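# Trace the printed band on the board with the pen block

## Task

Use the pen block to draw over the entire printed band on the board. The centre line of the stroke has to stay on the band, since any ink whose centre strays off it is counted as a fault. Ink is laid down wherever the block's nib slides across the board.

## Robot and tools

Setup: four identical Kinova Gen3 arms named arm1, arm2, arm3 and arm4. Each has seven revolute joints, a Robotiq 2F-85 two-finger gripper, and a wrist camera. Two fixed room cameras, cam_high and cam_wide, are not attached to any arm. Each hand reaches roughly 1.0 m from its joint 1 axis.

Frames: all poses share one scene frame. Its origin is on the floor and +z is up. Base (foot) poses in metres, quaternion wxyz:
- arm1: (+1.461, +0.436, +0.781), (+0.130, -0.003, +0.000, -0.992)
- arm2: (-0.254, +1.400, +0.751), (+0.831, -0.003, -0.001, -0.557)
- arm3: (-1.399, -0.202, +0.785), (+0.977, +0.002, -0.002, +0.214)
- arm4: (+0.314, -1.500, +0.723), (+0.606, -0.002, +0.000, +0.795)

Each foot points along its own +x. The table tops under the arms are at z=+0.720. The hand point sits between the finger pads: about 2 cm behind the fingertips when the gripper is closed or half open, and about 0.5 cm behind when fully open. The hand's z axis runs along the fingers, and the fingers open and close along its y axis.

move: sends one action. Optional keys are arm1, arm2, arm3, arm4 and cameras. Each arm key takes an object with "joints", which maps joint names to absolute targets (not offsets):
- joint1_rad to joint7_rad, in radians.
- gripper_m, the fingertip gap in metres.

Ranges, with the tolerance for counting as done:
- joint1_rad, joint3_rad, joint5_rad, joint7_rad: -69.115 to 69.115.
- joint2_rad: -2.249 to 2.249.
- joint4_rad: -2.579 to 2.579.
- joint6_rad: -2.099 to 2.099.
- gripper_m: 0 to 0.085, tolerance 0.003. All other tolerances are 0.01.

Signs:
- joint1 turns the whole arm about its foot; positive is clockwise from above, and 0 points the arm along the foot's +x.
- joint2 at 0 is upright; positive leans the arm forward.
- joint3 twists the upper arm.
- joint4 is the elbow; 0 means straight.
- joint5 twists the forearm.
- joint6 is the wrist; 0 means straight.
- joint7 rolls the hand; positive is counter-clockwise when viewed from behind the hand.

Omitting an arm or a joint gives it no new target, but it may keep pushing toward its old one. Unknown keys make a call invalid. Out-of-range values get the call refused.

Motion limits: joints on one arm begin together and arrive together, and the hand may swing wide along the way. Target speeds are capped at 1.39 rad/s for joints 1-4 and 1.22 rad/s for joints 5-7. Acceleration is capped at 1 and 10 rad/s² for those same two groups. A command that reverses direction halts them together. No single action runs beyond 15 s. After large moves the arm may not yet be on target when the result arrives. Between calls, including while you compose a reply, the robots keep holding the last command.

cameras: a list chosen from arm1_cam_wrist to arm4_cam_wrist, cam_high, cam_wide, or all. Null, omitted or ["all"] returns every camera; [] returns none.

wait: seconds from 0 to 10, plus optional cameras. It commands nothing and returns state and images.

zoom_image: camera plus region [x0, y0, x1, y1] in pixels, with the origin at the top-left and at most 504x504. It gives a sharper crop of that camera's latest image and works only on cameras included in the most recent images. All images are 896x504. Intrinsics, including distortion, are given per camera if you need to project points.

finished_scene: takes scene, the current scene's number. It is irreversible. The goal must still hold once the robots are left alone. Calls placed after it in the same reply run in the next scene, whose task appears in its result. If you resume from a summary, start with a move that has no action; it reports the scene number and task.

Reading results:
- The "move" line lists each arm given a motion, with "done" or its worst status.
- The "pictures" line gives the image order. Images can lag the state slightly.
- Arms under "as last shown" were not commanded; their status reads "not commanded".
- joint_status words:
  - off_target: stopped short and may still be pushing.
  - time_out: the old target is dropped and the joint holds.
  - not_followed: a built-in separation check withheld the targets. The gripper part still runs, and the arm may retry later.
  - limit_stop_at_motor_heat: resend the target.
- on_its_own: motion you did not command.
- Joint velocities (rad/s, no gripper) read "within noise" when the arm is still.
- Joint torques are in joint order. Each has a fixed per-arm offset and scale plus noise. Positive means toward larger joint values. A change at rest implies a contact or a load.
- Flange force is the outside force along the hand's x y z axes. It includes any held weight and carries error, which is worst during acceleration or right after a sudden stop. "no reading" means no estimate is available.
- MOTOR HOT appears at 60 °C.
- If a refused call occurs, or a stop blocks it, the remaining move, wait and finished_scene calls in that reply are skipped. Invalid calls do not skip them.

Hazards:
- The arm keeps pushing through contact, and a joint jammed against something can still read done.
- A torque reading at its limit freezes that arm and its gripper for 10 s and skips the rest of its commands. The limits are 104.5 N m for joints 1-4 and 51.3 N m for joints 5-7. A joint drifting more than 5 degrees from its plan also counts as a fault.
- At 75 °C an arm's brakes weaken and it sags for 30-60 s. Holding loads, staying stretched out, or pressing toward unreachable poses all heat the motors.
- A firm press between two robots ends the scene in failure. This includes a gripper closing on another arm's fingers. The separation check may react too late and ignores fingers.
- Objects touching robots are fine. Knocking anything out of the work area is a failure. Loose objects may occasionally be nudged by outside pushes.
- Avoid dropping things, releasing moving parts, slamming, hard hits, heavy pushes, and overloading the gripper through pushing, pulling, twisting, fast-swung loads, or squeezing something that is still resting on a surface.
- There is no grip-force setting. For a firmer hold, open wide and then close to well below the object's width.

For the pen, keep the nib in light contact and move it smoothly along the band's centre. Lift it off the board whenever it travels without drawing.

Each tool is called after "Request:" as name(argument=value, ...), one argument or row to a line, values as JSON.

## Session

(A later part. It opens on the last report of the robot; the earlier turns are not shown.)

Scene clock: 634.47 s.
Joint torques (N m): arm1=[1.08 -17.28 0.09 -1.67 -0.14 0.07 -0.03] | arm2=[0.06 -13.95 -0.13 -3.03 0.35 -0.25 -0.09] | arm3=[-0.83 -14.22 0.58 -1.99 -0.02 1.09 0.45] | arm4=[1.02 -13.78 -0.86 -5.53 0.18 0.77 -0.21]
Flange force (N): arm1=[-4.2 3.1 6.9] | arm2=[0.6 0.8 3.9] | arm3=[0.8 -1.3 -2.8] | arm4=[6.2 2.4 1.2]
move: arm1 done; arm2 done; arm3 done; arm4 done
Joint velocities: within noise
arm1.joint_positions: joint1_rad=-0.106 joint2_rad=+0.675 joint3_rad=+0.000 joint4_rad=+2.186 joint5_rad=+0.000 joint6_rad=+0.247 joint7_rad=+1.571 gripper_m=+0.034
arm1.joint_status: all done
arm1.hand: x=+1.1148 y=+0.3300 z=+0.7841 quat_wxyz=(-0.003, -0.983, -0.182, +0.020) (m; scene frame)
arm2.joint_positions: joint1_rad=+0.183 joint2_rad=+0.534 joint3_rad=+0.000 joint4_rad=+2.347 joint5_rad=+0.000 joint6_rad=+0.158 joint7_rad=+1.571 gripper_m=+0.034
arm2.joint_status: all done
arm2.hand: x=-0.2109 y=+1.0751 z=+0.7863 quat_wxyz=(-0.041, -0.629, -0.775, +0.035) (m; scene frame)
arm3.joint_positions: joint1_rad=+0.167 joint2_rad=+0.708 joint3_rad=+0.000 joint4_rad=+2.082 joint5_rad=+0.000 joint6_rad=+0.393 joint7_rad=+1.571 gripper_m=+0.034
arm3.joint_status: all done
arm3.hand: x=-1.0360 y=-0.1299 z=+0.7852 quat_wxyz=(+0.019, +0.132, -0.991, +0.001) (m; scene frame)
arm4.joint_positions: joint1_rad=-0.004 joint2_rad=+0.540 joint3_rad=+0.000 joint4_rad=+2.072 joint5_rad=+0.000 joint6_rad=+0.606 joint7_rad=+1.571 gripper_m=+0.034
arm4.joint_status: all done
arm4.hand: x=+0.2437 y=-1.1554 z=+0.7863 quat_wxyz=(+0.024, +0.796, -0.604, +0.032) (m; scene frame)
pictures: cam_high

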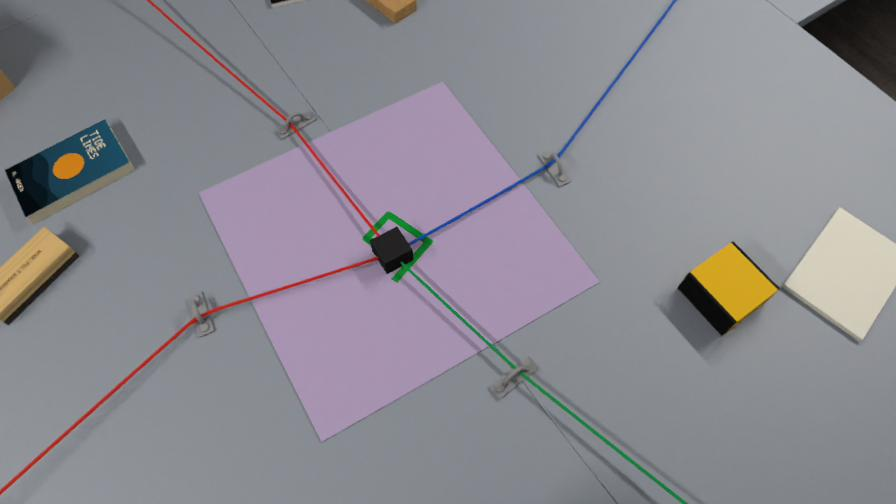

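Request:
move(
  arm1={"joints": {"joint6_rad": 0.23893}},
  arm2={"joints": {"joint6_rad": 0.19278}},
  arm3={"joints": {"joint6_rad": 0.40817}},
  arm4={"joints": {"joint6_rad": 0.57142}},
  cameras=["cam_high"],
)

Request:
zoom_image(
  camera="cam_high",
  region=[340, 190, 460, 290],
)

Request:
move(
  arm1={"joints": {"joint6_rad": 0.22535}},
  arm2={"joints": {"joint6_rad": 0.22577}},
  arm3={"joints": {"joint6_rad": 0.42536}},
  arm4={"joints": {"joint6_rad": 0.53752}},
  cameras=["cam_high"],
)

Request:
zoom_image(
  camera="cam_high",
  region=[340, 190, 460, 290],
)

Request:
move(
  arm1={"joints": {"joint6_rad": 0.20942}},
  arm2={"joints": {"joint6_rad": 0.26118}},
  arm3={"joints": {"joint6_rad": 0.44229}},
  arm4={"joints": {"joint6_rad": 0.50055}},
  cameras=["cam_high"],
)

Request:
zoom_image(
  camera="cam_high",
  region=[340, 190, 460, 290],
)

Scene clock: 695.97 s.
Joint torques (N m): arm1=[1.09 -17.16 0.09 -1.45 -0.16 0.18 -0.05] | arm2=[0.04 -13.78 -0.14 -2.53 0.35 -0.03 -0.1] | arm3=[-0.78 -14.24 0.58 -2.12 -0.03 1.01 0.47] | arm4=[1 -13.98 -0.83 -5.92 0.18 0.55 -0.2]
Flange force (N): arm1=[-4.5 3.1 6.9] | arm2=[-0.4 0.6 4.0] | arm3=[1.0 -1.1 -2.9] | arm4=[6.8 2.6 1.1]
move: arm1 done; arm2 done; arm3 done; arm4 done
Joint velocities: within noise
arm1.joint_positions: joint1_rad=-0.106 joint2_rad=+0.675 joint3_rad=+0.000 joint4_rad=+2.186 joint5_rad=+0.000 joint6_rad=+0.239 joint7_rad=+1.571 gripper_m=+0.034
arm1.joint_status: all done
arm1.hand: x=+1.1125 y=+0.3291 z=+0.7842 quat_wxyz=(-0.004, -0.983, -0.182, +0.024) (m; scene frame)
arm2.joint_positions: joint1_rad=+0.183 joint2_rad=+0.534 joint3_rad=+0.000 joint4_rad=+2.347 joint5_rad=+0.000 joint6_rad=+0.193 joint7_rad=+1.571 gripper_m=+0.034
arm2.joint_status: all done
arm2.hand: x=-0.2131 y=+1.0856 z=+0.7853 quat_wxyz=(-0.028, -0.630, -0.776, +0.024) (m; scene frame)
arm3.joint_positions: joint1_rad=+0.167 joint2_rad=+0.708 joint3_rad=+0.000 joint4_rad=+2.082 joint5_rad=+0.000 joint6_rad=+0.408 joint7_rad=+1.571 gripper_m=+0.034
arm3.joint_status: all done
arm3.hand: x=-1.0404 y=-0.1311 z=+0.7854 quat_wxyz=(+0.026, +0.132, -0.991, +0.002) (m; scene frame)
arm4.joint_positions: joint1_rad=-0.004 joint2_rad=+0.540 joint3_rad=+0.000 joint4_rad=+2.072 joint5_rad=+0.000 joint6_rad=+0.571 joint7_rad=+1.571 gripper_m=+0.034
arm4.joint_status: all done
arm4.hand: x=+0.2408 y=-1.1451 z=+0.7856 quat_wxyz=(+0.013, +0.796, -0.604, +0.019) (m; scene frame)
pictures: cam_high

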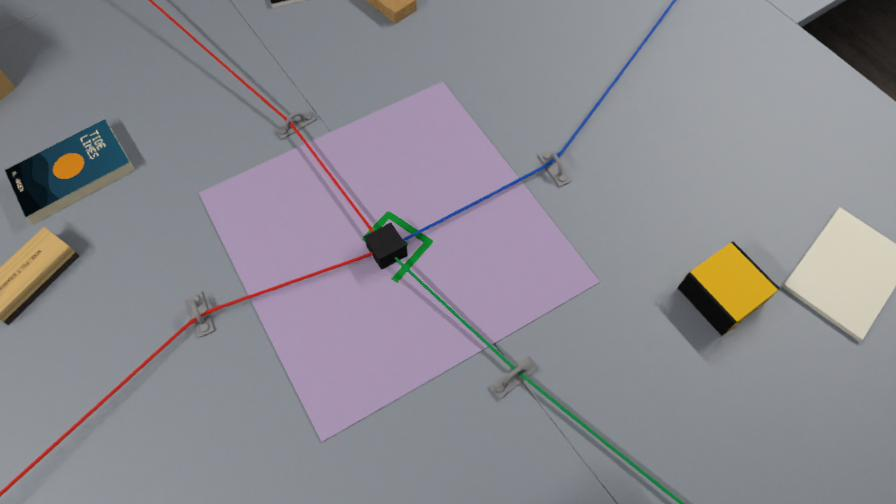

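Scaled by 4.200 from the camera's 896x504 image, which has a finer 1280x720 frame.

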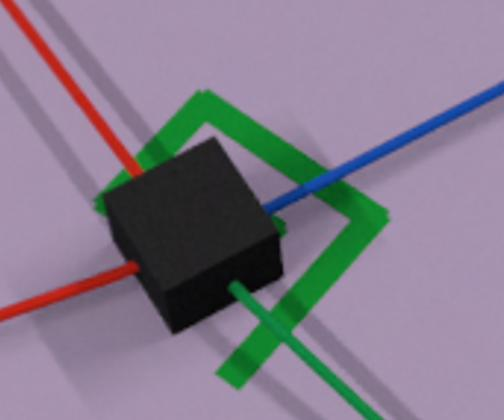

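Scene clock: 696.53 s.
Joint torques (N m): arm1=[1.07 -17.22 0.08 -1.43 -0.16 0.23 -0.08] | arm2=[-0.06 -13.69 -0.21 -2.37 0.34 0.21 -0.13] | arm3=[-0.87 -14.18 0.56 -2.25 -0.04 1.01 0.45] | arm4=[1.02 -14.09 -0.87 -6.03 0.17 0.42 -0.2]
Flange force (N): arm1=[-4.4 3.0 7.3] | arm2=[-0.4 0.0 4.5] | arm3=[1.6 -1.3 -2.9] | arm4=[6.8 2.9 0.8]
move: arm1 done; arm2 done; arm3 done; arm4 done
Joint velocities: within noise
arm1.joint_positions: joint1_rad=-0.106 joint2_rad=+0.675 joint3_rad=+0.000 joint4_rad=+2.186 joint5_rad=+0.000 joint6_rad=+0.225 joint7_rad=+1.571 gripper_m=+0.034
arm1.joint_status: all done
arm1.hand: x=+1.1085 y=+0.3276 z=+0.7844 quat_wxyz=(-0.005, -0.983, -0.182, +0.031) (m; scene frame)
arm2.joint_positions: joint1_rad=+0.183 joint2_rad=+0.534 joint3_rad=+0.000 joint4_rad=+2.347 joint5_rad=+0.000 joint6_rad=+0.226 joint7_rad=+1.571 gripper_m=+0.034
arm2.joint_status: all done
arm2.hand: x=-0.2152 y=+1.0957 z=+0.7847 quat_wxyz=(-0.015, -0.630, -0.776, +0.014) (m; scene frame)
arm3.joint_positions: joint1_rad=+0.167 joint2_rad=+0.708 joint3_rad=+0.000 joint4_rad=+2.082 joint5_rad=+0.000 joint6_rad=+0.425 joint7_rad=+1.571 gripper_m=+0.034
arm3.joint_status: all done
arm3.hand: x=-1.0456 y=-0.1325 z=+0.7858 quat_wxyz=(+0.034, +0.132, -0.991, +0.003) (m; scene frame)
arm4.joint_positions: joint1_rad=-0.004 joint2_rad=+0.540 joint3_rad=+0.000 joint4_rad=+2.072 joint5_rad=+0.000 joint6_rad=+0.538 joint7_rad=+1.571 gripper_m=+0.034
arm4.joint_status: all done
arm4.hand: x=+0.2380 y=-1.1349 z=+0.7853 quat_wxyz=(+0.003, +0.797, -0.604, +0.005) (m; scene frame)
pictures: cam_high

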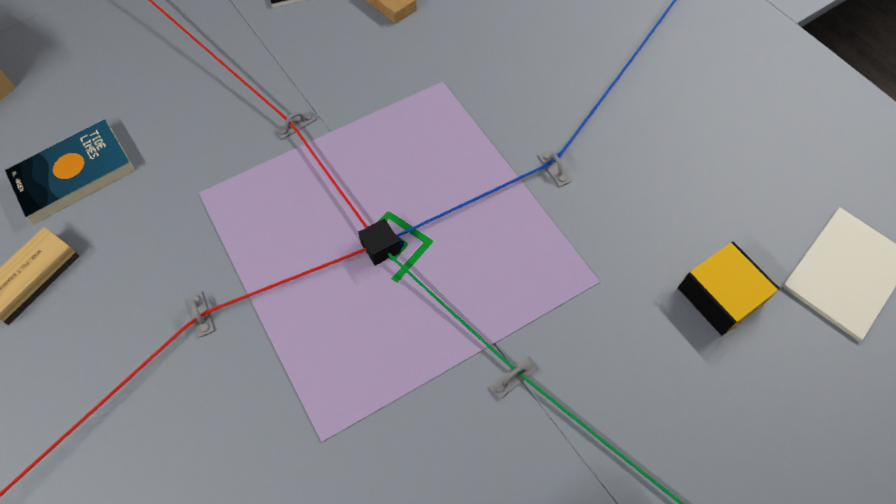

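Scaled by 4.200 from the camera's 896x504 image, which has a finer 1280x720 frame.

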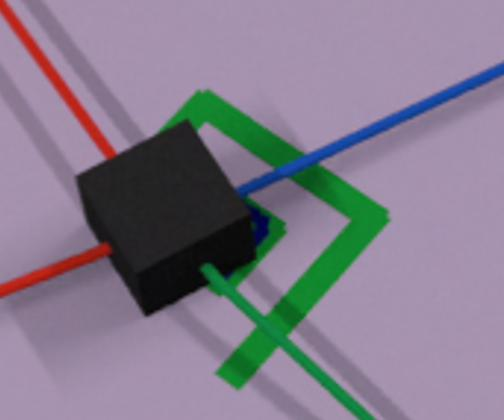

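Scene clock: 697.13 s.
Joint torques (N m): arm1=[1.07 -17.29 0.1 -1.59 -0.17 0.09 -0.1] | arm2=[-0.08 -13.56 -0.1 -2.13 0.35 0.34 -0.12] | arm3=[-0.85 -14.28 0.58 -2.41 -0.05 0.96 0.43] | arm4=[1.04 -14.25 -0.84 -6.17 0.19 0.32 -0.19]
Flange force (N): arm1=[-4.2 3.0 7.2] | arm2=[-0.9 -0.2 4.4] | arm3=[1.9 -1.2 -2.7] | arm4=[6.9 3.2 0.7]
move: arm1 done; arm2 done; arm3 done; arm4 done
Joint velocities: within noise
arm1.joint_positions: joint1_rad=-0.106 joint2_rad=+0.675 joint3_rad=+0.000 joint4_rad=+2.186 joint5_rad=+0.000 joint6_rad=+0.209 joint7_rad=+1.571 gripper_m=+0.034
arm1.joint_status: all done
arm1.hand: x=+1.1039 y=+0.3258 z=+0.7848 quat_wxyz=(-0.006, -0.983, -0.182, +0.039) (m; scene frame)
arm2.joint_positions: joint1_rad=+0.183 joint2_rad=+0.534 joint3_rad=+0.000 joint4_rad=+2.348 joint5_rad=+0.000 joint6_rad=+0.261 joint7_rad=+1.571 gripper_m=+0.034
arm2.joint_status: all done
arm2.hand: x=-0.2175 y=+1.1065 z=+0.7844 quat_wxyz=(-0.001, -0.630, -0.776, +0.003) (m; scene frame)
arm3.joint_positions: joint1_rad=+0.167 joint2_rad=+0.708 joint3_rad=+0.000 joint4_rad=+2.082 joint5_rad=+0.000 joint6_rad=+0.442 joint7_rad=+1.571 gripper_m=+0.034
arm3.joint_status: all done
arm3.hand: x=-1.0507 y=-0.1339 z=+0.7862 quat_wxyz=(+0.043, +0.132, -0.990, +0.004) (m; scene frame)
arm4.joint_positions: joint1_rad=-0.004 joint2_rad=+0.540 joint3_rad=+0.000 joint4_rad=+2.072 joint5_rad=+0.000 joint6_rad=+0.501 joint7_rad=+1.571 gripper_m=+0.034
arm4.joint_status: all done
arm4.hand: x=+0.2349 y=-1.1238 z=+0.7854 quat_wxyz=(-0.008, +0.797, -0.604, -0.010) (m; scene frame)
pictures: cam_high

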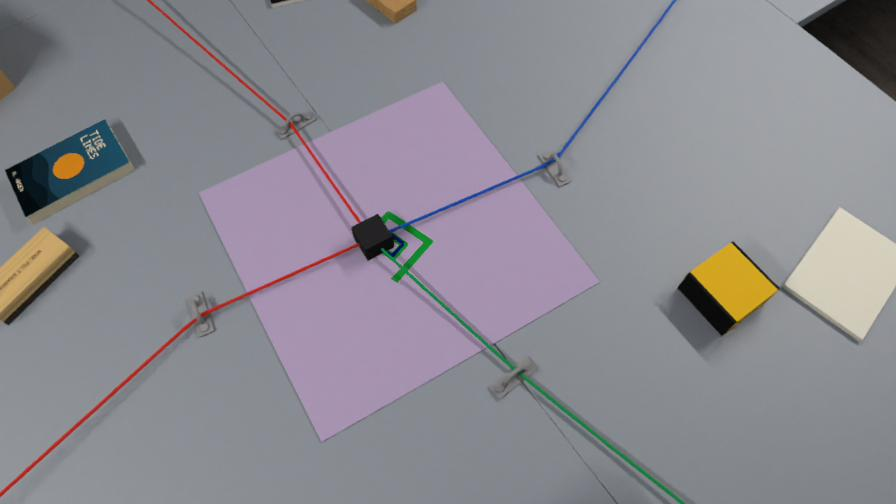

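Scaled by 4.200 from the camera's 896x504 image, which has a finer 1280x720 frame.

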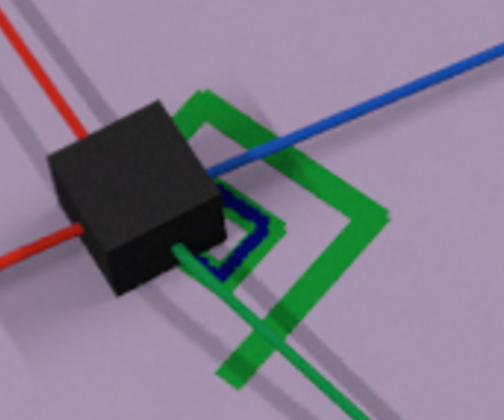

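Request:
zoom_image(
  camera="cam_high",
  region=[380, 225, 420, 265],
)

Scaled by 12.600 from the camera's 896x504 image, which has a finer 1280x720 frame.

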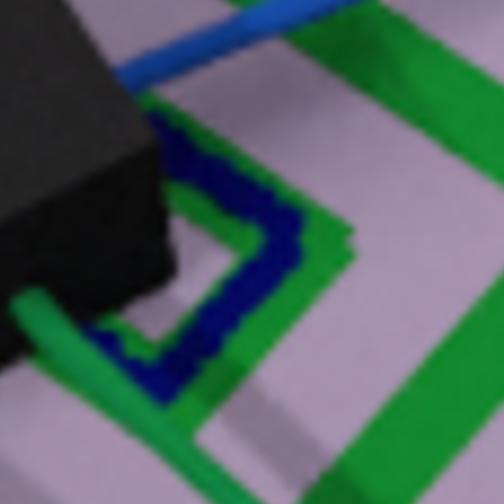

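Request:
move(
  arm1={"joints": {"joint6_rad": 0.19007}},
  arm2={"joints": {"joint6_rad": 0.29912}},
  arm3={"joints": {"joint6_rad": 0.45923}},
  arm4={"joints": {"joint6_rad": 0.46}},
  cameras=["cam_high"],
)

Request:
zoom_image(
  camera="cam_high",
  region=[340, 190, 460, 290],
)

Request:
move(
  arm1={"joints": {"joint6_rad": 0.2238}},
  arm2={"joints": {"joint6_rad": 0.30428}},
  arm3={"joints": {"joint6_rad": 0.42533}},
  arm4={"joints": {"joint6_rad": 0.46112}},
  cameras=["cam_high"],
)

Request:
zoom_image(
  camera="cam_high",
  region=[340, 190, 460, 290],
)

Request:
move(
  arm1={"joints": {"joint6_rad": 0.25348}},
  arm2={"joints": {"joint6_rad": 0.31367}},
  arm3={"joints": {"joint6_rad": 0.39388}},
  arm4={"joints": {"joint6_rad": 0.45436}},
  cameras=["cam_high"],
)

Request:
zoom_image(
  camera="cam_high",
  region=[340, 190, 460, 290],
)

Request:
move(
  arm1={"joints": {"joint6_rad": 0.28423}},
  arm2={"joints": {"joint6_rad": 0.32141}},
  arm3={"joints": {"joint6_rad": 0.36039}},
  arm4={"joints": {"joint6_rad": 0.44593}},
  cameras=["cam_high"],
)

Request:
zoom_image(
  camera="cam_high",
  region=[340, 190, 460, 290],
)

Scene clock: 779.83 s.
Joint torques (N m): arm1=[1.04 -17.41 0.06 -1.75 -0.18 -0.03 -0.1] | arm2=[-0.03 -13.47 -0.2 -2.05 0.36 0.5 -0.15] | arm3=[-0.79 -14.28 0.61 -2.45 -0.04 0.91 0.44] | arm4=[1.03 -14.32 -0.88 -6.34 0.18 0.13 -0.21]
Flange force (N): arm1=[-3.9 3.0 7.2] | arm2=[-0.9 -0.1 4.7] | arm3=[2.0 -1.0 -2.8] | arm4=[7.0 3.4 0.1]
move: arm1 done; arm2 done; arm3 done; arm4 done
Joint velocities: within noise
arm1.joint_positions: joint1_rad=-0.106 joint2_rad=+0.675 joint3_rad=+0.000 joint4_rad=+2.186 joint5_rad=+0.000 joint6_rad=+0.190 joint7_rad=+1.571 gripper_m=+0.034
arm1.joint_status: all done
arm1.hand: x=+1.0983 y=+0.3237 z=+0.7853 quat_wxyz=(-0.008, -0.982, -0.182, +0.048) (m; scene frame)
arm2.joint_positions: joint1_rad=+0.183 joint2_rad=+0.534 joint3_rad=+0.000 joint4_rad=+2.347 joint5_rad=+0.000 joint6_rad=+0.299 joint7_rad=+1.571 gripper_m=+0.034
arm2.joint_status: all done
arm2.hand: x=-0.2199 y=+1.1181 z=+0.7846 quat_wxyz=(+0.013, -0.630, -0.776, -0.009) (m; scene frame)
arm3.joint_positions: joint1_rad=+0.167 joint2_rad=+0.708 joint3_rad=+0.000 joint4_rad=+2.082 joint5_rad=+0.000 joint6_rad=+0.459 joint7_rad=+1.571 gripper_m=+0.034
arm3.joint_status: all done
arm3.hand: x=-1.0557 y=-0.1352 z=+0.7867 quat_wxyz=(+0.051, +0.132, -0.990, +0.005) (m; scene frame)
arm4.joint_positions: joint1_rad=-0.004 joint2_rad=+0.540 joint3_rad=+0.000 joint4_rad=+2.072 joint5_rad=+0.000 joint6_rad=+0.460 joint7_rad=+1.571 gripper_m=+0.034
arm4.joint_status: all done
arm4.hand: x=+0.2315 y=-1.1117 z=+0.7859 quat_wxyz=(-0.020, +0.796, -0.604, -0.026) (m; scene frame)
pictures: cam_high

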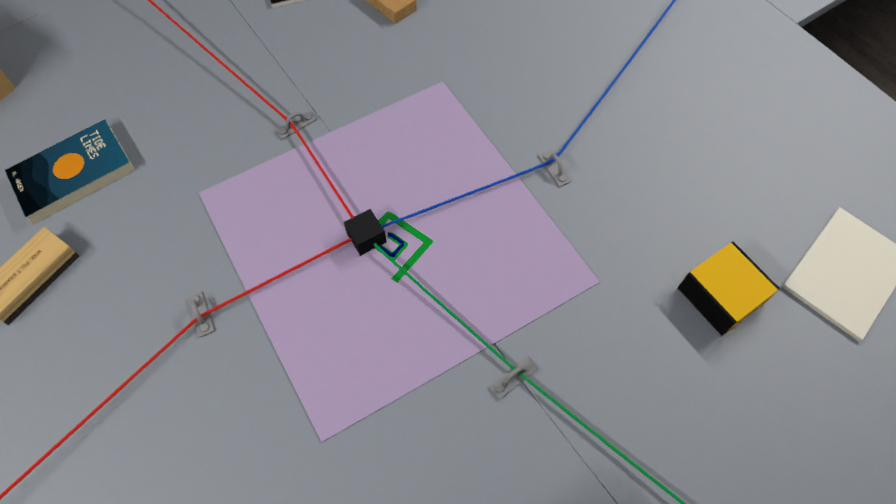

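Scaled by 4.200 from the camera's 896x504 image, which has a finer 1280x720 frame.

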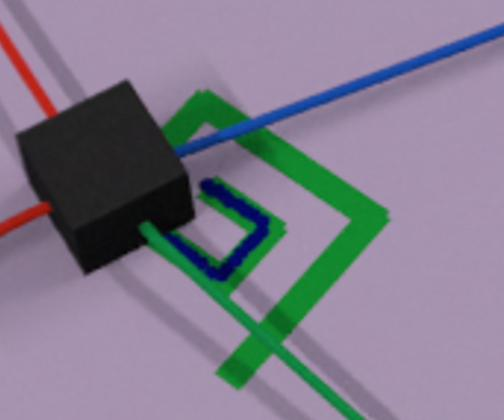

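Scene clock: 780.40 s.
Joint torques (N m): arm1=[1.14 -17.09 0.09 -1.07 -0.14 0.42 -0.08] | arm2=[-0.03 -13.41 -0.2 -2.25 0.31 0.4 -0.08] | arm3=[-0.85 -14.48 0.58 -2.83 -0.04 0.71 0.45] | arm4=[1.05 -14.3 -0.87 -6.24 0.18 0.2 -0.21]
Flange force (N): arm1=[-5.0 3.2 7.5] | arm2=[-0.5 0.0 4.2] | arm3=[2.5 -1.2 -2.8] | arm4=[6.8 3.5 0.2]
move: arm1 done; arm2 done; arm3 done; arm4 done
Joint velocities: within noise
arm1.joint_positions: joint1_rad=-0.106 joint2_rad=+0.675 joint3_rad=+0.000 joint4_rad=+2.186 joint5_rad=+0.000 joint6_rad=+0.224 joint7_rad=+1.571 gripper_m=+0.034
arm1.joint_status: all done
arm1.hand: x=+1.1081 y=+0.3274 z=+0.7845 quat_wxyz=(-0.005, -0.983, -0.182, +0.032) (m; scene frame)
arm2.joint_positions: joint1_rad=+0.183 joint2_rad=+0.534 joint3_rad=+0.000 joint4_rad=+2.347 joint5_rad=+0.000 joint6_rad=+0.304 joint7_rad=+1.571 gripper_m=+0.034
arm2.joint_status: all done
arm2.hand: x=-0.2202 y=+1.1196 z=+0.7846 quat_wxyz=(+0.015, -0.630, -0.776, -0.011) (m; scene frame)
arm3.joint_positions: joint1_rad=+0.167 joint2_rad=+0.708 joint3_rad=+0.000 joint4_rad=+2.082 joint5_rad=+0.000 joint6_rad=+0.425 joint7_rad=+1.571 gripper_m=+0.034
arm3.joint_status: all done
arm3.hand: x=-1.0456 y=-0.1325 z=+0.7858 quat_wxyz=(+0.034, +0.132, -0.991, +0.003) (m; scene frame)
arm4.joint_positions: joint1_rad=-0.004 joint2_rad=+0.540 joint3_rad=+0.000 joint4_rad=+2.072 joint5_rad=+0.000 joint6_rad=+0.461 joint7_rad=+1.571 gripper_m=+0.034
arm4.joint_status: all done
arm4.hand: x=+0.2316 y=-1.1120 z=+0.7859 quat_wxyz=(-0.020, +0.796, -0.604, -0.025) (m; scene frame)
pictures: cam_high

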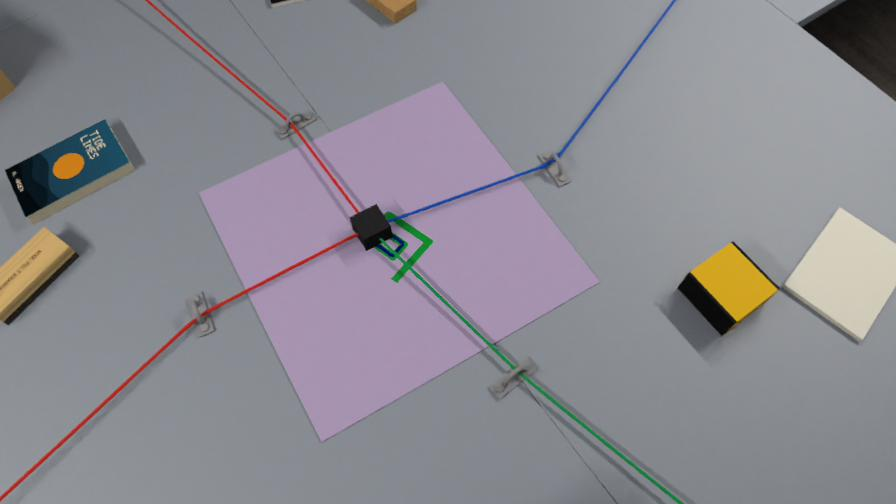

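Scaled by 4.200 from the camera's 896x504 image, which has a finer 1280x720 frame.

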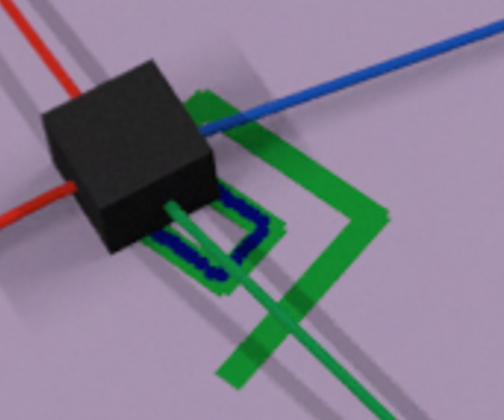

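Scene clock: 780.97 s.
Joint torques (N m): arm1=[1.09 -16.98 0.08 -0.93 -0.17 0.46 -0.05] | arm2=[-0.01 -13.36 -0.19 -2.11 0.35 0.47 -0.08] | arm3=[-0.87 -14.65 0.57 -3.07 -0.02 0.23 0.44] | arm4=[1.06 -14.32 -0.85 -6.27 0.16 0.14 -0.22]
Flange force (N): arm1=[-5.5 3.0 7.1] | arm2=[-0.7 0.1 4.2] | arm3=[2.0 -1.3 -3.7] | arm4=[6.8 3.5 0.1]
move: arm1 done; arm2 done; arm3 done; arm4 done
Joint velocities: within noise
arm1.joint_positions: joint1_rad=-0.106 joint2_rad=+0.675 joint3_rad=+0.000 joint4_rad=+2.186 joint5_rad=+0.000 joint6_rad=+0.253 joint7_rad=+1.571 gripper_m=+0.034
arm1.joint_status: all done
arm1.hand: x=+1.1167 y=+0.3307 z=+0.7840 quat_wxyz=(-0.002, -0.983, -0.182, +0.017) (m; scene frame)
arm2.joint_positions: joint1_rad=+0.183 joint2_rad=+0.534 joint3_rad=+0.000 joint4_rad=+2.347 joint5_rad=+0.000 joint6_rad=+0.314 joint7_rad=+1.571 gripper_m=+0.034
arm2.joint_status: all done
arm2.hand: x=-0.2208 y=+1.1225 z=+0.7848 quat_wxyz=(+0.019, -0.630, -0.776, -0.014) (m; scene frame)
arm3.joint_positions: joint1_rad=+0.167 joint2_rad=+0.708 joint3_rad=+0.000 joint4_rad=+2.082 joint5_rad=+0.000 joint6_rad=+0.394 joint7_rad=+1.571 gripper_m=+0.034
arm3.joint_status: all done
arm3.hand: x=-1.0362 y=-0.1299 z=+0.7852 quat_wxyz=(+0.019, +0.132, -0.991, +0.001) (m; scene frame)
arm4.joint_positions: joint1_rad=-0.004 joint2_rad=+0.540 joint3_rad=+0.000 joint4_rad=+2.072 joint5_rad=+0.000 joint6_rad=+0.454 joint7_rad=+1.571 gripper_m=+0.034
arm4.joint_status: all done
arm4.hand: x=+0.2310 y=-1.1100 z=+0.7861 quat_wxyz=(-0.022, +0.796, -0.604, -0.028) (m; scene frame)
pictures: cam_high

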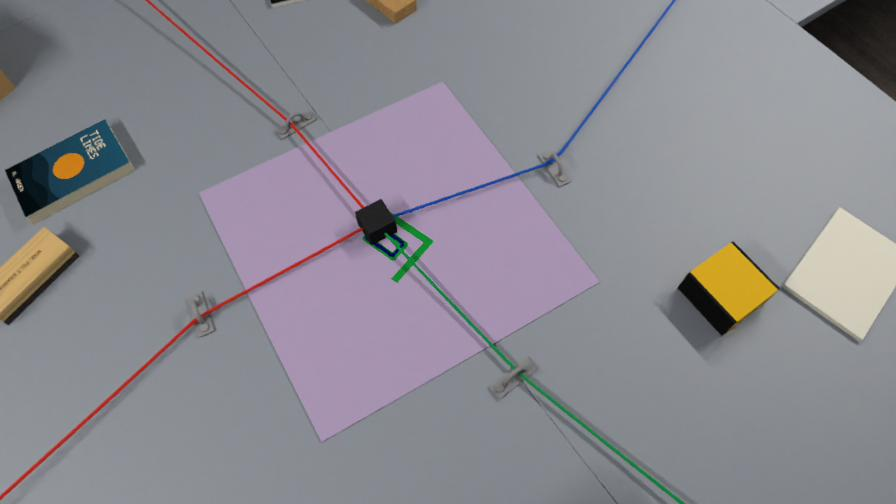

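Scaled by 4.200 from the camera's 896x504 image, which has a finer 1280x720 frame.

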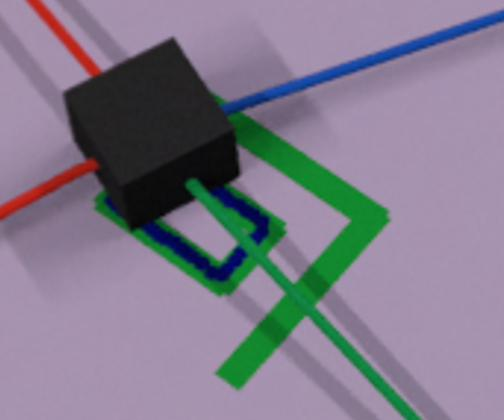

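Scene clock: 781.53 s.
Joint torques (N m): arm1=[1.09 -16.76 0.09 -0.78 -0.18 0.65 -0.09] | arm2=[-0.07 -13.33 -0.3 -2.02 0.36 0.47 -0.14] | arm3=[-0.89 -14.82 0.51 -3.27 -0.02 0.16 0.44] | arm4=[1.01 -14.38 -0.85 -6.34 0.17 0.1 -0.2]
Flange force (N): arm1=[-5.5 2.8 6.8] | arm2=[-1.0 -0.2 4.1] | arm3=[2.1 -1.5 -3.5] | arm4=[6.9 3.5 0.1]
move: arm1 done; arm2 done; arm3 done; arm4 done
Joint velocities: within noise
arm1.joint_positions: joint1_rad=-0.106 joint2_rad=+0.675 joint3_rad=+0.000 joint4_rad=+2.186 joint5_rad=+0.000 joint6_rad=+0.284 joint7_rad=+1.571 gripper_m=+0.034
arm1.joint_status: all done
arm1.hand: x=+1.1256 y=+0.3341 z=+0.7838 quat_wxyz=(+0.000, -0.983, -0.182, +0.002) (m; scene frame)
arm2.joint_positions: joint1_rad=+0.183 joint2_rad=+0.534 joint3_rad=+0.000 joint4_rad=+2.347 joint5_rad=+0.000 joint6_rad=+0.321 joint7_rad=+1.571 gripper_m=+0.034
arm2.joint_status: all done
arm2.hand: x=-0.2213 y=+1.1248 z=+0.7849 quat_wxyz=(+0.022, -0.630, -0.776, -0.016) (m; scene frame)
arm3.joint_positions: joint1_rad=+0.167 joint2_rad=+0.708 joint3_rad=+0.000 joint4_rad=+2.082 joint5_rad=+0.000 joint6_rad=+0.360 joint7_rad=+1.571 gripper_m=+0.034
arm3.joint_status: all done
arm3.hand: x=-1.0261 y=-0.1272 z=+0.7850 quat_wxyz=(+0.002, +0.132, -0.991, -0.002) (m; scene frame)
arm4.joint_positions: joint1_rad=-0.004 joint2_rad=+0.540 joint3_rad=+0.000 joint4_rad=+2.072 joint5_rad=+0.000 joint6_rad=+0.446 joint7_rad=+1.571 gripper_m=+0.034
arm4.joint_status: all done
arm4.hand: x=+0.2303 y=-1.1075 z=+0.7863 quat_wxyz=(-0.025, +0.796, -0.604, -0.031) (m; scene frame)
pictures: cam_high

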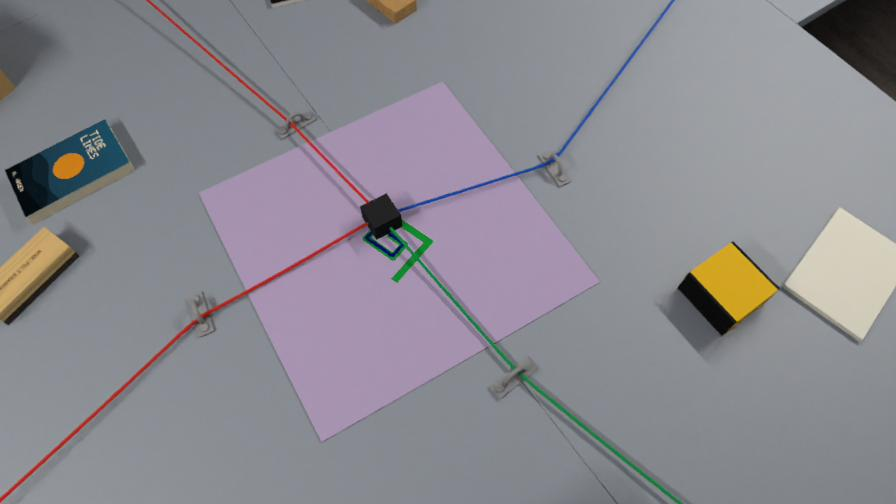

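Scaled by 4.200 from the camera's 896x504 image, which has a finer 1280x720 frame.

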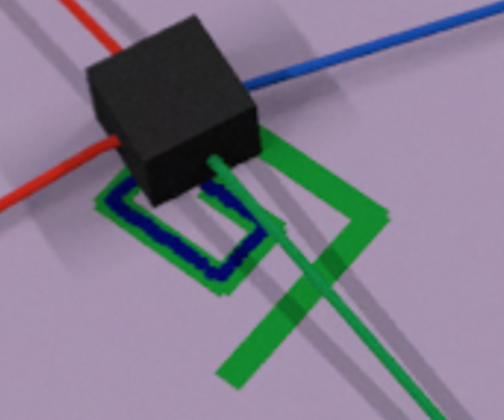

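Request:
move(
  arm1={"joints": {"joint6_rad": 0.31758}},
  arm2={"joints": {"joint6_rad": 0.33054}},
  arm3={"joints": {"joint6_rad": 0.32193}},
  arm4={"joints": {"joint6_rad": 0.43165}},
  cameras=["cam_high"],
)

Request:
zoom_image(
  camera="cam_high",
  region=[340, 180, 460, 280],
)

Request:
move(
  arm1={"joints": {"joint6_rad": 0.33488}},
  arm2={"joints": {"joint6_rad": 0.29247}},
  arm3={"joints": {"joint6_rad": 0.31214}},
  arm4={"joints": {"joint6_rad": 0.46982}},
  cameras=["cam_high"],
)

Request:
zoom_image(
  camera="cam_high",
  region=[340, 190, 460, 290],
)

Request:
move(
  arm1={"joints": {"joint6_rad": 0.3524}},
  arm2={"joints": {"joint6_rad": 0.25746}},
  arm3={"joints": {"joint6_rad": 0.2983}},
  arm4={"joints": {"joint6_rad": 0.50372}},
  cameras=["cam_high"],
)

Request:
zoom_image(
  camera="cam_high",
  region=[340, 190, 460, 290],
)

Scene clock: 859.57 s.
Joint torques (N m): arm1=[1.09 -16.67 0.06 -0.6 -0.13 0.77 -0.07] | arm2=[-0.04 -13.35 -0.17 -2.06 0.34 0.59 -0.16] | arm3=[-0.88 -14.84 0.52 -3.18 -0.06 0.35 0.43] | arm4=[1.02 -14.41 -0.86 -6.4 0.17 0.04 -0.21]
Flange force (N): arm1=[-6.0 2.7 6.7] | arm2=[-0.7 -0.2 4.6] | arm3=[2.2 -1.6 -3.1] | arm4=[6.9 3.6 -0.1]
move: arm1 done; arm2 done; arm3 done; arm4 done
Joint velocities: within noise
arm1.joint_positions: joint1_rad=-0.106 joint2_rad=+0.674 joint3_rad=+0.000 joint4_rad=+2.186 joint5_rad=+0.000 joint6_rad=+0.318 joint7_rad=+1.571 gripper_m=+0.034
arm1.joint_status: all done
arm1.hand: x=+1.1353 y=+0.3378 z=+0.7840 quat_wxyz=(+0.003, -0.983, -0.182, -0.014) (m; scene frame)
arm2.joint_positions: joint1_rad=+0.183 joint2_rad=+0.534 joint3_rad=+0.000 joint4_rad=+2.347 joint5_rad=+0.000 joint6_rad=+0.331 joint7_rad=+1.571 gripper_m=+0.034
arm2.joint_status: all done
arm2.hand: x=-0.2219 y=+1.1276 z=+0.7851 quat_wxyz=(+0.026, -0.630, -0.776, -0.019) (m; scene frame)
arm3.joint_positions: joint1_rad=+0.167 joint2_rad=+0.708 joint3_rad=+0.000 joint4_rad=+2.082 joint5_rad=+0.000 joint6_rad=+0.322 joint7_rad=+1.571 gripper_m=+0.034
arm3.joint_status: all done
arm3.hand: x=-1.0146 y=-0.1241 z=+0.7852 quat_wxyz=(-0.017, +0.132, -0.991, -0.004) (m; scene frame)
arm4.joint_positions: joint1_rad=-0.004 joint2_rad=+0.540 joint3_rad=+0.000 joint4_rad=+2.072 joint5_rad=+0.000 joint6_rad=+0.432 joint7_rad=+1.571 gripper_m=+0.034
arm4.joint_status: all done
arm4.hand: x=+0.2291 y=-1.1032 z=+0.7866 quat_wxyz=(-0.029, +0.796, -0.604, -0.037) (m; scene frame)
pictures: cam_high

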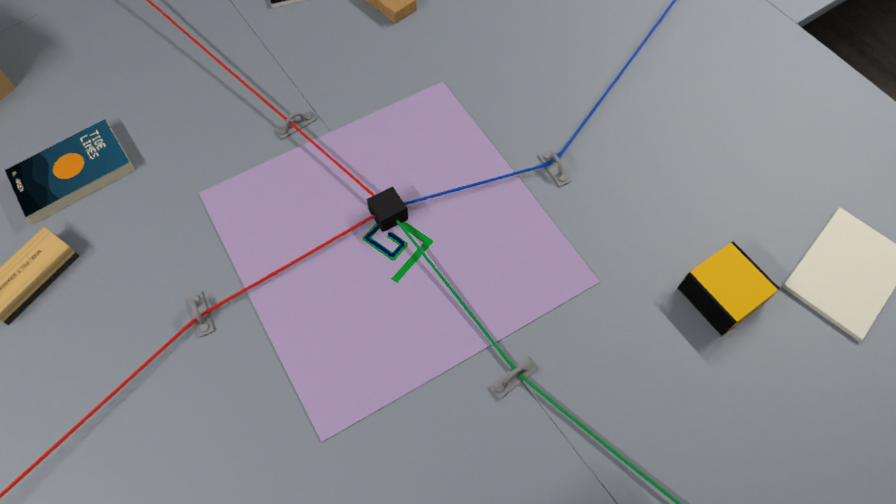

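Scaled by 4.200 from the camera's 896x504 image, which has a finer 1280x720 frame.

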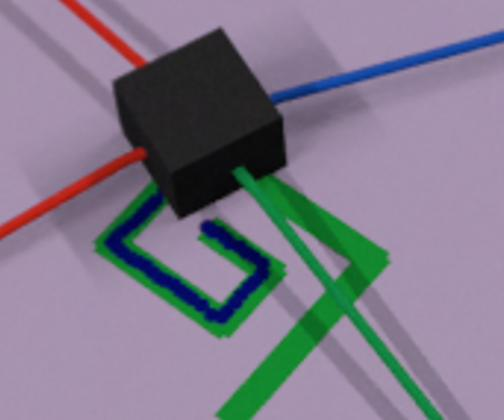

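Scene clock: 860.17 s.
Joint torques (N m): arm1=[1.06 -16.7 0.07 -0.7 -0.17 0.73 -0.09] | arm2=[-0.01 -13.65 -0.27 -2.54 0.29 0.19 -0.1] | arm3=[-0.84 -14.91 0.56 -3.31 -0.01 0.26 0.47] | arm4=[1.02 -14.21 -0.84 -6.02 0.18 0.31 -0.2]
Flange force (N): arm1=[-5.9 2.5 6.6] | arm2=[-0.2 0.1 4.4] | arm3=[2.3 -1.4 -3.1] | arm4=[6.4 3.3 0.3]
move: arm1 done; arm2 done; arm3 done; arm4 done
Joint velocities: within noise
arm1.joint_positions: joint1_rad=-0.106 joint2_rad=+0.674 joint3_rad=+0.000 joint4_rad=+2.186 joint5_rad=+0.000 joint6_rad=+0.335 joint7_rad=+1.571 gripper_m=+0.034
arm1.joint_status: all done
arm1.hand: x=+1.1404 y=+0.3398 z=+0.7842 quat_wxyz=(+0.005, -0.983, -0.182, -0.023) (m; scene frame)
arm2.joint_positions: joint1_rad=+0.183 joint2_rad=+0.534 joint3_rad=+0.000 joint4_rad=+2.348 joint5_rad=+0.000 joint6_rad=+0.293 joint7_rad=+1.571 gripper_m=+0.034
arm2.joint_status: all done
arm2.hand: x=-0.2195 y=+1.1161 z=+0.7845 quat_wxyz=(+0.011, -0.630, -0.776, -0.007) (m; scene frame)
arm3.joint_positions: joint1_rad=+0.167 joint2_rad=+0.708 joint3_rad=+0.000 joint4_rad=+2.082 joint5_rad=+0.000 joint6_rad=+0.312 joint7_rad=+1.571 gripper_m=+0.034
arm3.joint_status: all done
arm3.hand: x=-1.0116 y=-0.1233 z=+0.7853 quat_wxyz=(-0.022, +0.132, -0.991, -0.005) (m; scene frame)
arm4.joint_positions: joint1_rad=-0.004 joint2_rad=+0.540 joint3_rad=+0.000 joint4_rad=+2.072 joint5_rad=+0.000 joint6_rad=+0.470 joint7_rad=+1.571 gripper_m=+0.034
arm4.joint_status: all done
arm4.hand: x=+0.2323 y=-1.1146 z=+0.7858 quat_wxyz=(-0.018, +0.796, -0.604, -0.022) (m; scene frame)
pictures: cam_high

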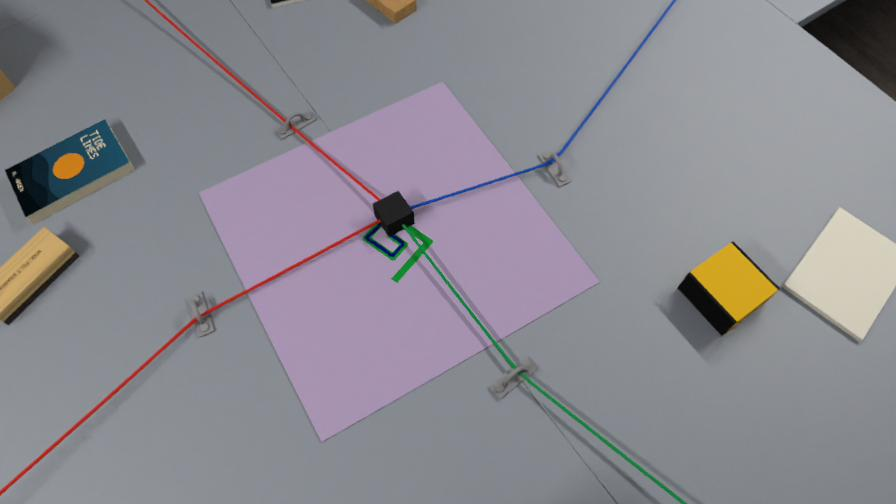

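Scaled by 4.200 from the camera's 896x504 image, which has a finer 1280x720 frame.

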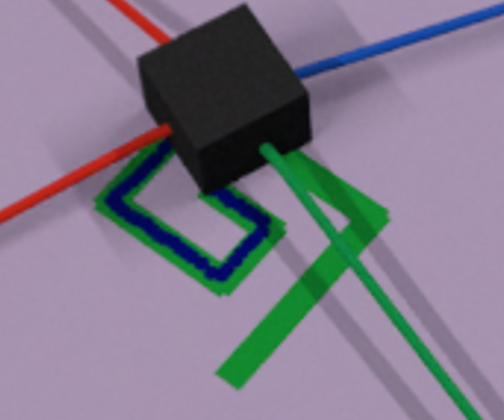

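Scene clock: 860.77 s.
Joint torques (N m): arm1=[1.05 -16.73 0.1 -0.94 -0.18 0.68 -0.1] | arm2=[-0.01 -13.73 -0.19 -2.74 0.4 0.05 -0.07] | arm3=[-0.86 -14.95 0.54 -3.39 -0.06 0.19 0.43] | arm4=[1.05 -14.1 -0.83 -5.88 0.15 0.45 -0.2]
Flange force (N): arm1=[-5.4 2.4 6.5] | arm2=[0.2 0.4 4.2] | arm3=[2.3 -1.6 -3.2] | arm4=[6.4 3.1 0.6]
move: arm1 done; arm2 done; arm3 done; arm4 done
Joint velocities: within noise
arm1.joint_positions: joint1_rad=-0.106 joint2_rad=+0.675 joint3_rad=+0.000 joint4_rad=+2.186 joint5_rad=+0.000 joint6_rad=+0.352 joint7_rad=+1.571 gripper_m=+0.034
arm1.joint_status: all done
arm1.hand: x=+1.1454 y=+0.3417 z=+0.7845 quat_wxyz=(+0.007, -0.983, -0.182, -0.032) (m; scene frame)
arm2.joint_positions: joint1_rad=+0.183 joint2_rad=+0.534 joint3_rad=+0.000 joint4_rad=+2.347 joint5_rad=+0.000 joint6_rad=+0.257 joint7_rad=+1.571 gripper_m=+0.034
arm2.joint_status: all done
arm2.hand: x=-0.2172 y=+1.1053 z=+0.7844 quat_wxyz=(-0.003, -0.630, -0.776, +0.004) (m; scene frame)
arm3.joint_positions: joint1_rad=+0.167 joint2_rad=+0.708 joint3_rad=+0.000 joint4_rad=+2.082 joint5_rad=+0.000 joint6_rad=+0.298 joint7_rad=+1.571 gripper_m=+0.034
arm3.joint_status: all done
arm3.hand: x=-1.0075 y=-0.1222 z=+0.7855 quat_wxyz=(-0.029, +0.132, -0.991, -0.006) (m; scene frame)
arm4.joint_positions: joint1_rad=-0.004 joint2_rad=+0.540 joint3_rad=+0.000 joint4_rad=+2.072 joint5_rad=+0.000 joint6_rad=+0.504 joint7_rad=+1.571 gripper_m=+0.034
arm4.joint_status: all done
arm4.hand: x=+0.2351 y=-1.1248 z=+0.7853 quat_wxyz=(-0.007, +0.797, -0.604, -0.008) (m; scene frame)
pictures: cam_high

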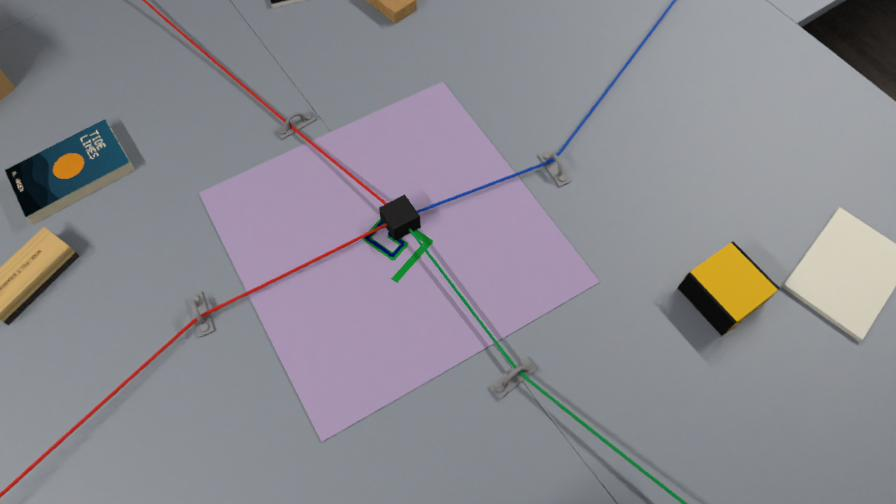

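Scaled by 4.200 from the camera's 896x504 image, which has a finer 1280x720 frame.

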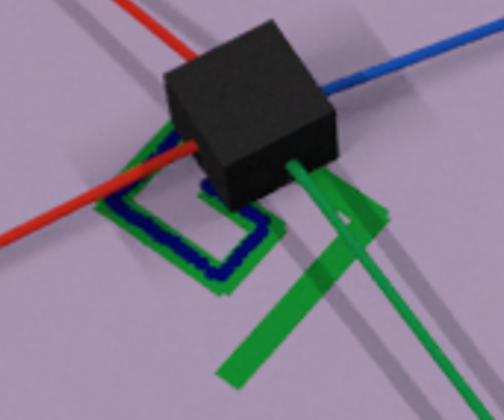

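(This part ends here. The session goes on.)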